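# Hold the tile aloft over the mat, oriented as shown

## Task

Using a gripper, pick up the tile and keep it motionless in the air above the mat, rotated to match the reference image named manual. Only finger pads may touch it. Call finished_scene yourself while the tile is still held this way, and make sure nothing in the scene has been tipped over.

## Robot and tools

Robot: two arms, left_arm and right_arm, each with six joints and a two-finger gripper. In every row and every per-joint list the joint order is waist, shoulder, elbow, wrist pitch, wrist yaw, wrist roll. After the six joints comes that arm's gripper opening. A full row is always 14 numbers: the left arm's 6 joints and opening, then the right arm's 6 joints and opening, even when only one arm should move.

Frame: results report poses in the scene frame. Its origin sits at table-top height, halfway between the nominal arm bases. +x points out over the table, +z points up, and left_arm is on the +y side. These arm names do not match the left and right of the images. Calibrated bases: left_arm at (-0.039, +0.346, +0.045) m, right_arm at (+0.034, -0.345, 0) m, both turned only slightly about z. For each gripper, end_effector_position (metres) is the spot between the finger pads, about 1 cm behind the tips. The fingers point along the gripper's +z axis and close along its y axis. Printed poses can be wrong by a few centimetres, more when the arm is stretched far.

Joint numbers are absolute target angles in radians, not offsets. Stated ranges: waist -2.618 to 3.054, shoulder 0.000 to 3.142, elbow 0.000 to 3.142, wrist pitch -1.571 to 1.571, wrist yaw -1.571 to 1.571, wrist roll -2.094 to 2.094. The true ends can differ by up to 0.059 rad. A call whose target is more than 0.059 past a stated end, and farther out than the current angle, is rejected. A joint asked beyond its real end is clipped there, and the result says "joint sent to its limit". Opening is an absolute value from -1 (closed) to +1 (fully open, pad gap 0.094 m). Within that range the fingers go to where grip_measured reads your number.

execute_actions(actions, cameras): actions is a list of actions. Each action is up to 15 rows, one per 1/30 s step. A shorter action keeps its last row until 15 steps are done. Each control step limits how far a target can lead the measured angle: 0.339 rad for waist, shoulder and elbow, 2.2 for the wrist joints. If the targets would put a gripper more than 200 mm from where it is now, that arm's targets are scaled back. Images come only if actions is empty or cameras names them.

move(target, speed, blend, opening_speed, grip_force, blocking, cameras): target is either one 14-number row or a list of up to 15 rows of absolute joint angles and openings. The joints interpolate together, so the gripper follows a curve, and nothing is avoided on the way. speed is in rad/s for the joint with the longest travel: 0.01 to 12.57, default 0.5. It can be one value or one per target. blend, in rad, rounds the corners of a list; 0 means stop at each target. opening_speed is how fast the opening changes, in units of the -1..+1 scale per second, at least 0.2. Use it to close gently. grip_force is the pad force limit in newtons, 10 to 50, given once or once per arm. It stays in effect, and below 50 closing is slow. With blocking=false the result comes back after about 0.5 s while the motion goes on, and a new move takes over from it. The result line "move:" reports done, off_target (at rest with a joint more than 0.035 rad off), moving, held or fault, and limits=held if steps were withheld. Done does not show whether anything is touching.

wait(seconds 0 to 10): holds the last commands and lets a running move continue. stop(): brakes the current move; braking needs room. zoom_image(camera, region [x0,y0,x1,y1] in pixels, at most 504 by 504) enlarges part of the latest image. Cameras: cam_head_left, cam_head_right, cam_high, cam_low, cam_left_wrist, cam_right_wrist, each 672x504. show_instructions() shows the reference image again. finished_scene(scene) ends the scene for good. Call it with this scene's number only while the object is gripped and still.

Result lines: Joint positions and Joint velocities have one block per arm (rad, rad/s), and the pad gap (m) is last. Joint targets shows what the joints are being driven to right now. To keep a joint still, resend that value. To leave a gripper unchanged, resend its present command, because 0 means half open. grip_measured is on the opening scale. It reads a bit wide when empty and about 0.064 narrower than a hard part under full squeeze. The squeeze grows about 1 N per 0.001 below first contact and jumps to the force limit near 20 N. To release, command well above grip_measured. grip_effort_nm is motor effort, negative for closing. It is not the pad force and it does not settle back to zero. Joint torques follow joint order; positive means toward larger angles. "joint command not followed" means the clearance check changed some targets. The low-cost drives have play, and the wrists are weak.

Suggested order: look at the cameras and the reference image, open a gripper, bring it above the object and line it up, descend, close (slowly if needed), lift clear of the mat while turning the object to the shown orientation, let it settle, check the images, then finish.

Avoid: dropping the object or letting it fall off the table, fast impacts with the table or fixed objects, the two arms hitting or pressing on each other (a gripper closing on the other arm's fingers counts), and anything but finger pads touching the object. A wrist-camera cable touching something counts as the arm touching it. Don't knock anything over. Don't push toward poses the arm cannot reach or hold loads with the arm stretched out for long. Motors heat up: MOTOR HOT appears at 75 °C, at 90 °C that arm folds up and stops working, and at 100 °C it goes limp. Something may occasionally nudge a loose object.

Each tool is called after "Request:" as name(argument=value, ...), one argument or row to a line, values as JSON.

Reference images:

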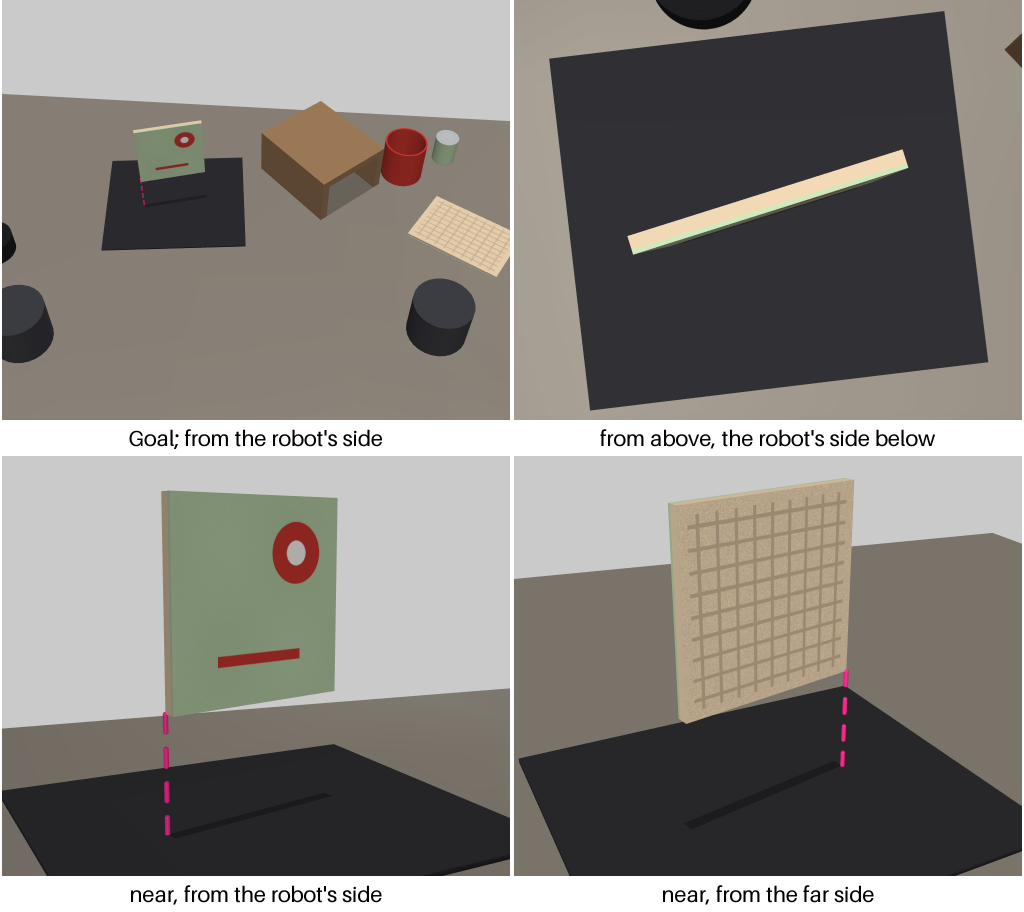

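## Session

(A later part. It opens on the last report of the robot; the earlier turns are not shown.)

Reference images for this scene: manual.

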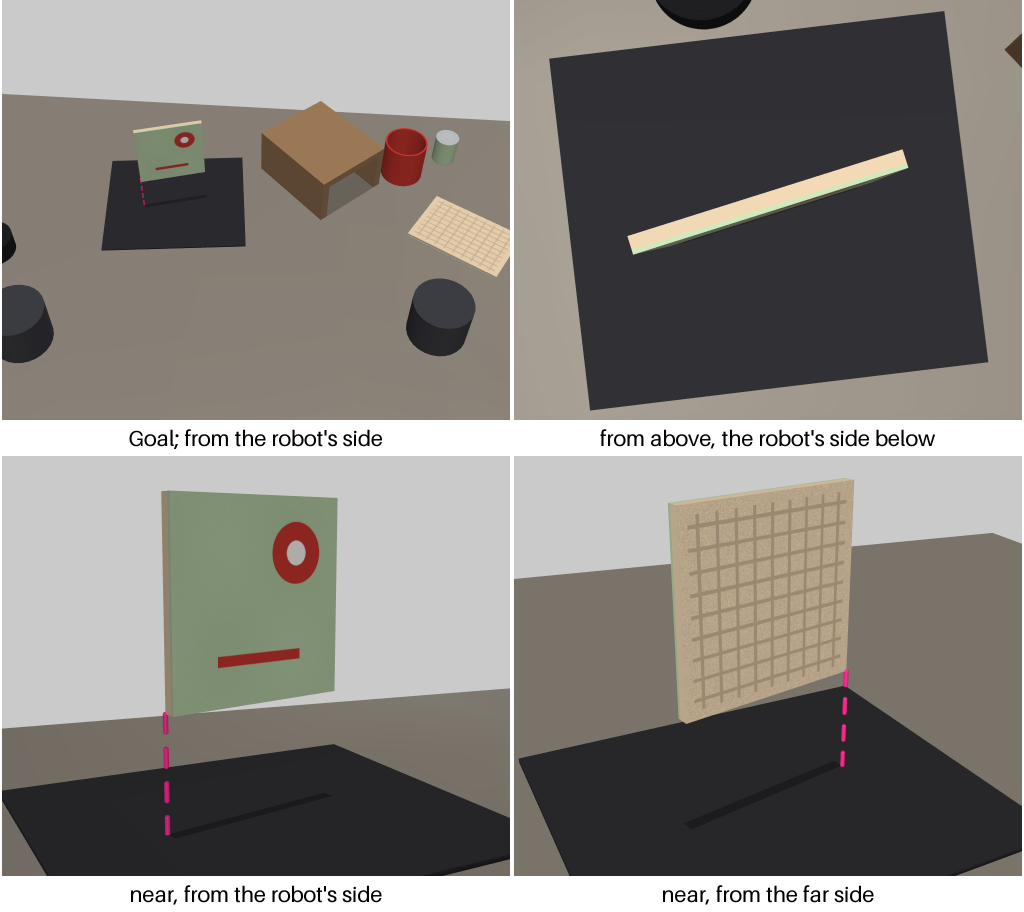

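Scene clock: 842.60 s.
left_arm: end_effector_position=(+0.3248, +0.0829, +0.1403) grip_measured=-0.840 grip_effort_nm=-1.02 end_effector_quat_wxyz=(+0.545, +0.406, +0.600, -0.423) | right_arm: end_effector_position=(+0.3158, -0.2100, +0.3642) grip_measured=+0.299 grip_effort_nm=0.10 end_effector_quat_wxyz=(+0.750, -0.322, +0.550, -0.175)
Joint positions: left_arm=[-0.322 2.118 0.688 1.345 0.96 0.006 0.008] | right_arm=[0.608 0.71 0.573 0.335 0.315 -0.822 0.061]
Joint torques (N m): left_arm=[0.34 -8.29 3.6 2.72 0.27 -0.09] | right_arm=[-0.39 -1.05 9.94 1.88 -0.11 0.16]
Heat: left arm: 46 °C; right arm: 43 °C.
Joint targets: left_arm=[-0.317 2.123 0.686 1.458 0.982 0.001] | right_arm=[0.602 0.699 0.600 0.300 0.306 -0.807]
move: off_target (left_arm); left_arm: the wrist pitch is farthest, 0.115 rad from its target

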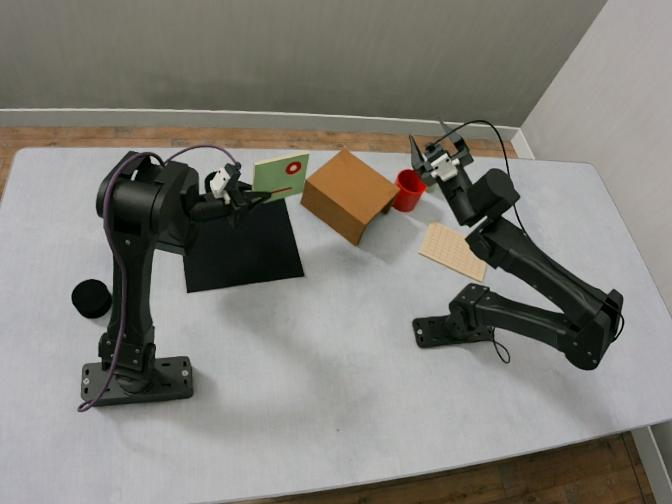

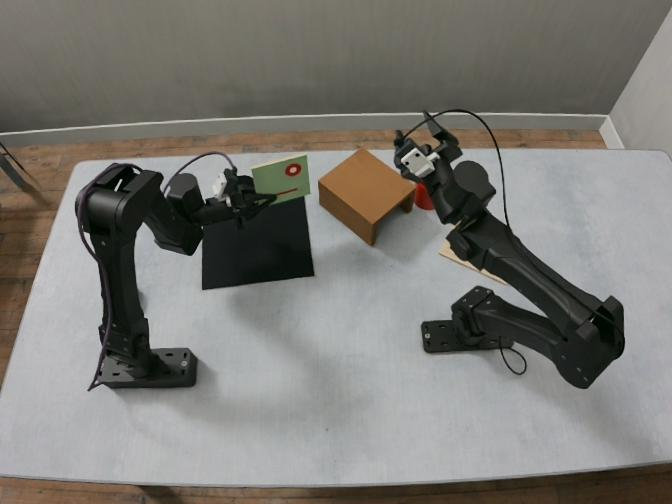

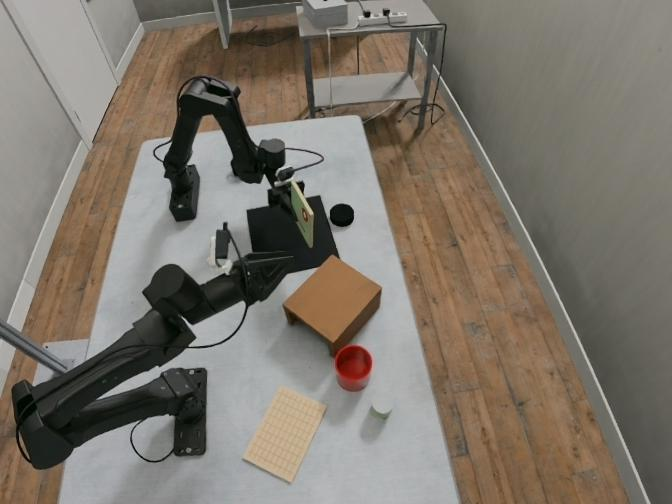

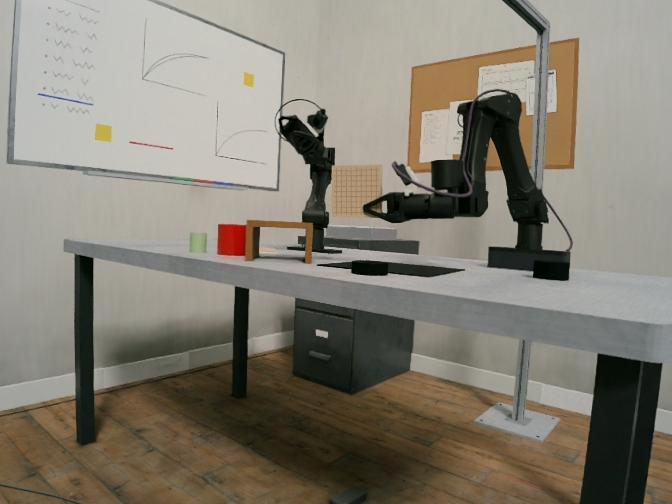

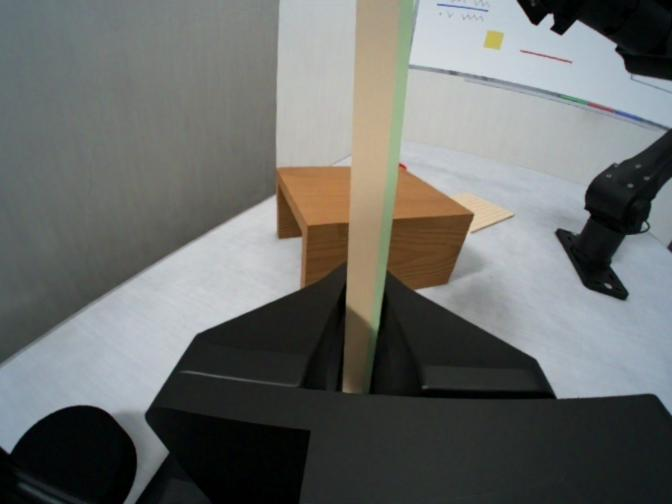

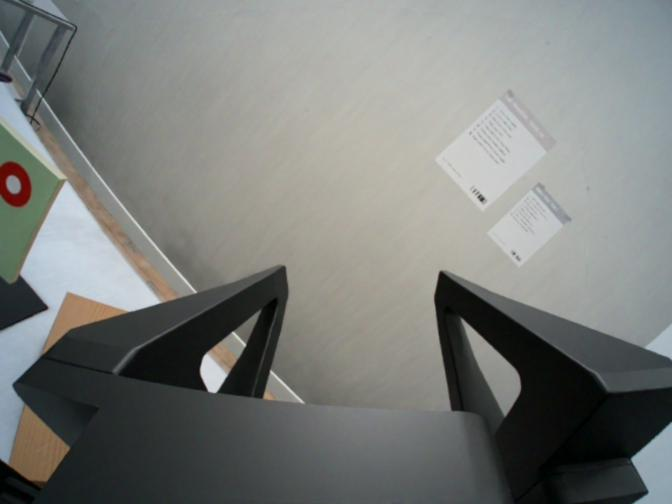

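Request:
move(
  target=[-0.318,2.122,0.685,1.46,0.982,0.085,-1,0.6,0.7,0.6,0.3,0.3,-0.8,0.3],
  speed=0.3,
  cameras=["cam_low","cam_head_left","cam_high","cam_left_wrist"],
)

Request:
zoom_image(
  camera="cam_low",
  region=[280, 130, 440, 290],
)

Request:
zoom_image(
  camera="cam_high",
  region=[230, 150, 370, 290],
)

Request:
zoom_image(
  camera="cam_head_left",
  region=[170, 120, 350, 300],
)

Scene clock: 860.67 s.
left_arm: end_effector_position=(+0.3242, +0.0823, +0.1408) grip_measured=-0.840 grip_effort_nm=-1.02 end_effector_quat_wxyz=(+0.559, +0.427, +0.584, -0.404) | right_arm: end_effector_position=(+0.3155, -0.2090, +0.3643) grip_measured=+0.299 grip_effort_nm=0.10 end_effector_quat_wxyz=(+0.751, -0.322, +0.550, -0.171)
Joint positions: left_arm=[-0.324 2.118 0.688 1.348 0.961 0.073 0.008] | right_arm=[0.608 0.71 0.573 0.335 0.308 -0.814 0.061]
Joint torques (N m): left_arm=[0.28 -8.4 3.38 2.76 0.26 0.13] | right_arm=[-0.62 -0.9 9.92 1.88 -0.12 0.17]
Heat: left arm: 47 °C; right arm: 41 °C.
Joint targets: left_arm=[-0.320 2.122 0.685 1.461 0.983 0.085] | right_arm=[0.600 0.700 0.600 0.300 0.300 -0.800]
move: off_target (left_arm); left_arm: the wrist pitch is farthest, 0.112 rad from its target
Images, in order (width x height): cam_head_left 672x504, cam_high 672x504, cam_low 672x504, cam_left_wrist 672x504.

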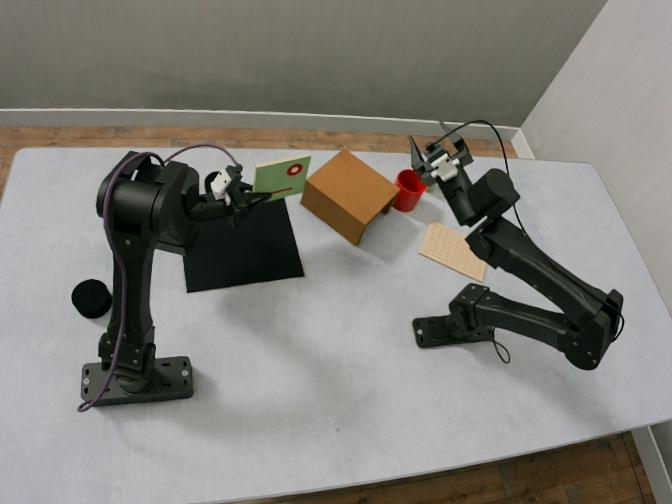

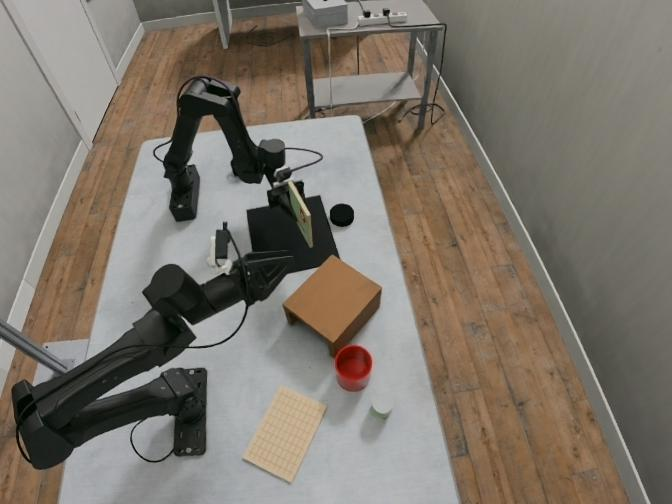

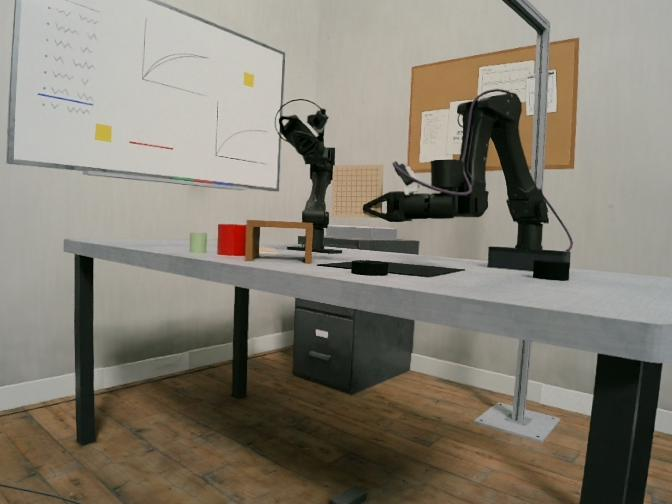

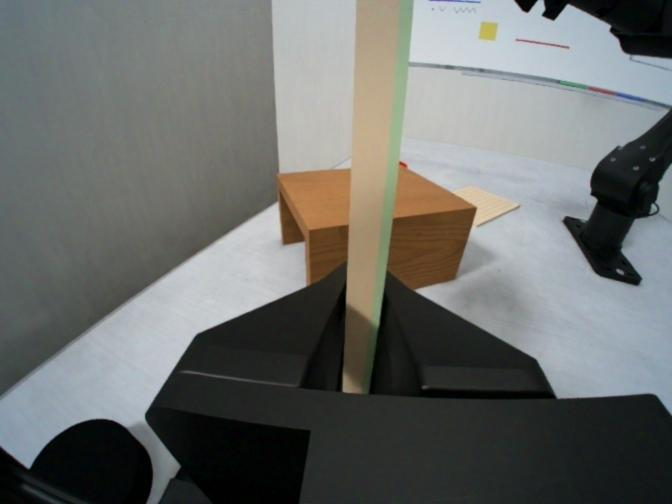

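Scaled by 3.150 from the camera's 672x504 image, which has a finer 960x720 frame.

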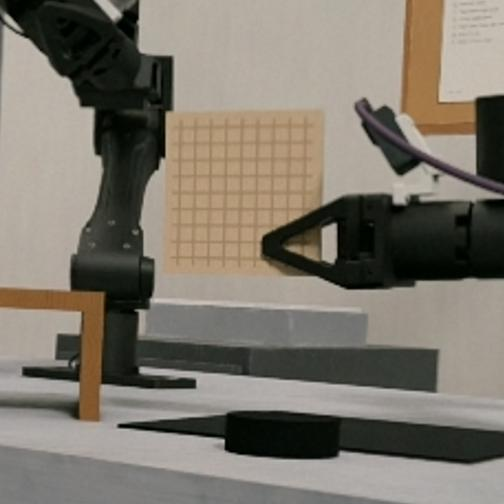

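Scaled by 3.600 from the camera's 672x504 image, which has a finer 960x720 frame.

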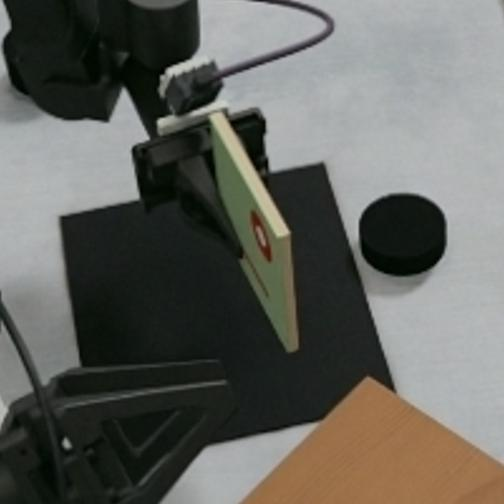

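Scaled by 2.800 from the camera's 672x504 image, which has a finer 960x720 frame.

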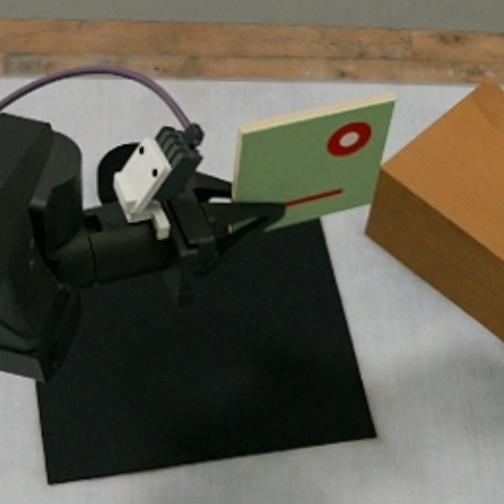

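Request:
move(
  target=[-0.155,1.937,0.540,1.46,1.155,0.085,-1,0.6,0.7,0.6,0.3,0.3,-0.8,0.3],
  speed=0.3,
  cameras=["cam_low","cam_head_left","cam_high","cam_head_right"],
)

Request:
zoom_image(
  camera="cam_low",
  region=[280, 130, 440, 290],
)

Request:
zoom_image(
  camera="cam_high",
  region=[230, 130, 370, 290],
)

Request:
zoom_image(
  camera="cam_head_left",
  region=[150, 120, 330, 300],
)

Scene clock: 889.20 s.
left_arm: end_effector_position=(+0.3008, +0.1378, +0.1603) grip_measured=-0.840 grip_effort_nm=-1.02 end_effector_quat_wxyz=(+0.563, +0.426, +0.578, -0.409) | right_arm: end_effector_position=(+0.3155, -0.2090, +0.3643) grip_measured=+0.299 grip_effort_nm=0.10 end_effector_quat_wxyz=(+0.751, -0.322, +0.550, -0.171)
Joint positions: left_arm=[-0.159 1.98 0.543 1.362 1.132 0.075 0.008] | right_arm=[0.608 0.71 0.573 0.335 0.308 -0.814 0.061]
Joint torques (N m): left_arm=[0.25 -11.19 3.25 2.53 0.27 0.11] | right_arm=[-0.46 -0.88 9.94 1.89 -0.1 0.18]
Heat: left arm: 47 °C; right arm: 40 °C.
Joint targets: left_arm=[-0.156 1.936 0.539 1.461 1.154 0.086] | right_arm=[0.600 0.700 0.600 0.300 0.300 -0.800]
move: off_target (left_arm); left_arm: the wrist pitch is farthest, 0.098 rad from its target
Images, in order (width x height): cam_head_left 672x504, cam_head_right 672x504, cam_high 672x504, cam_low 672x504.

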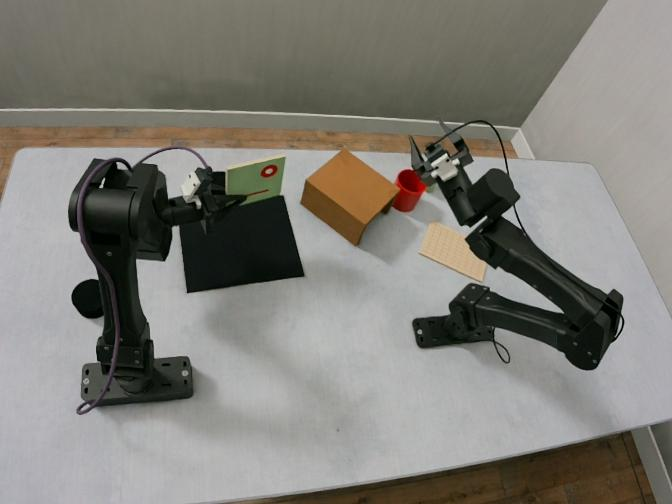

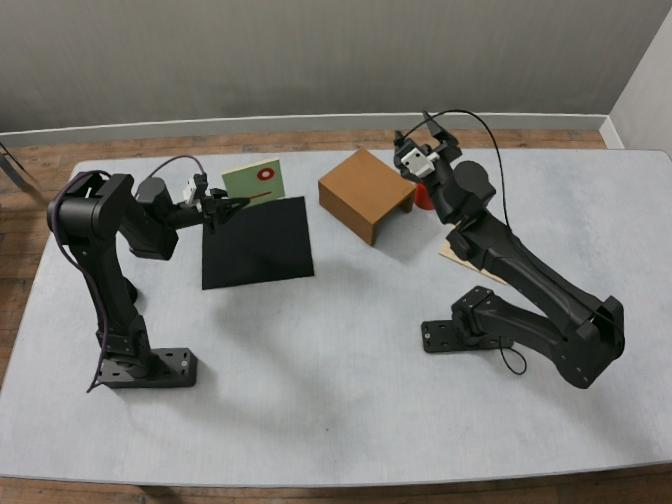

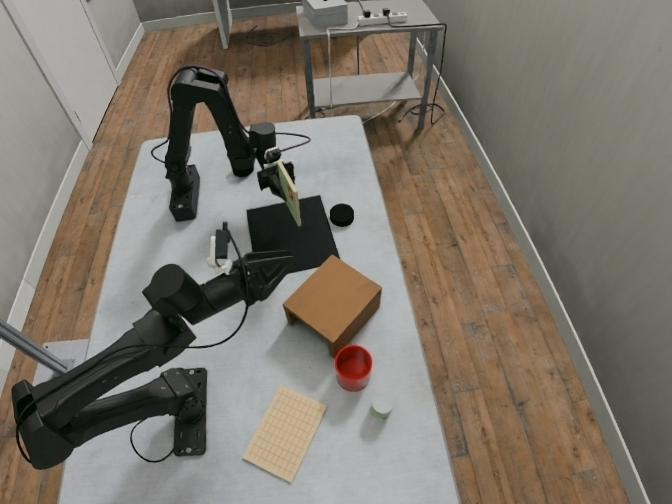

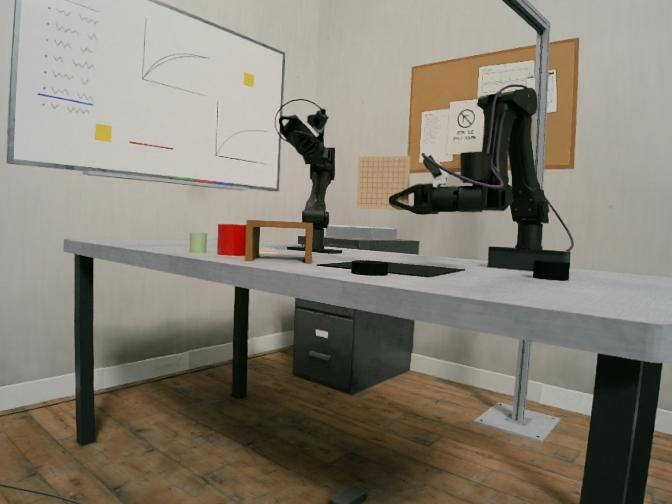

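Scaled by 3.150 from the camera's 672x504 image, which has a finer 960x720 frame.

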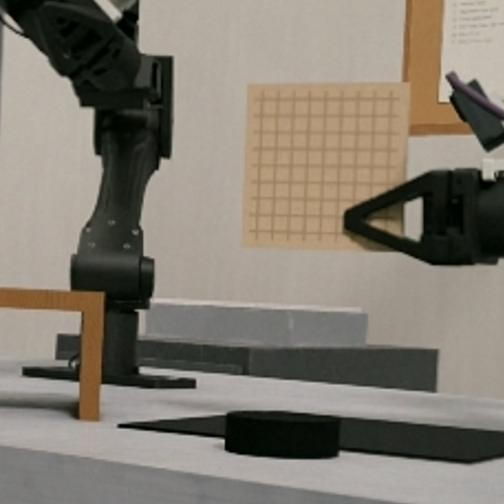

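Scaled by 3.150 from the camera's 672x504 image, which has a finer 960x720 frame.

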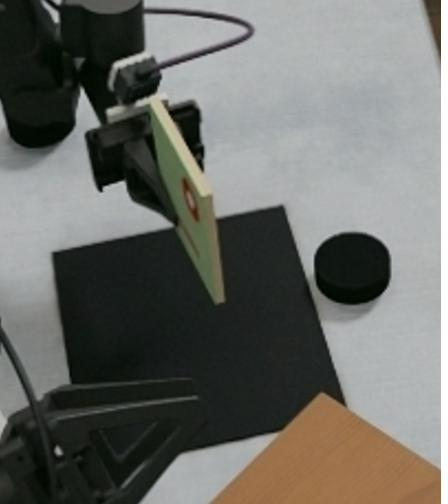

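Scaled by 2.800 from the camera's 672x504 image, which has a finer 960x720 frame.

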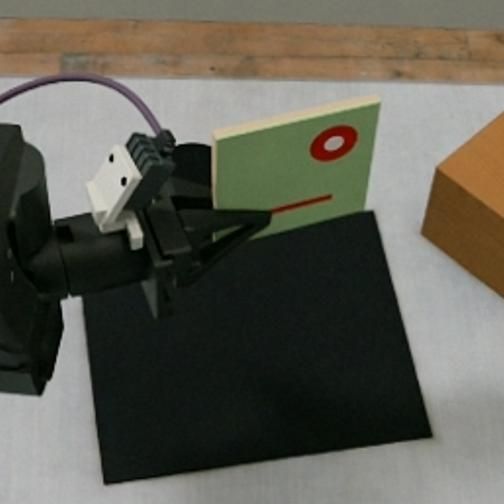

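Request:
finished_scene(
  scene=1,
)

The scene is finished: the task was done.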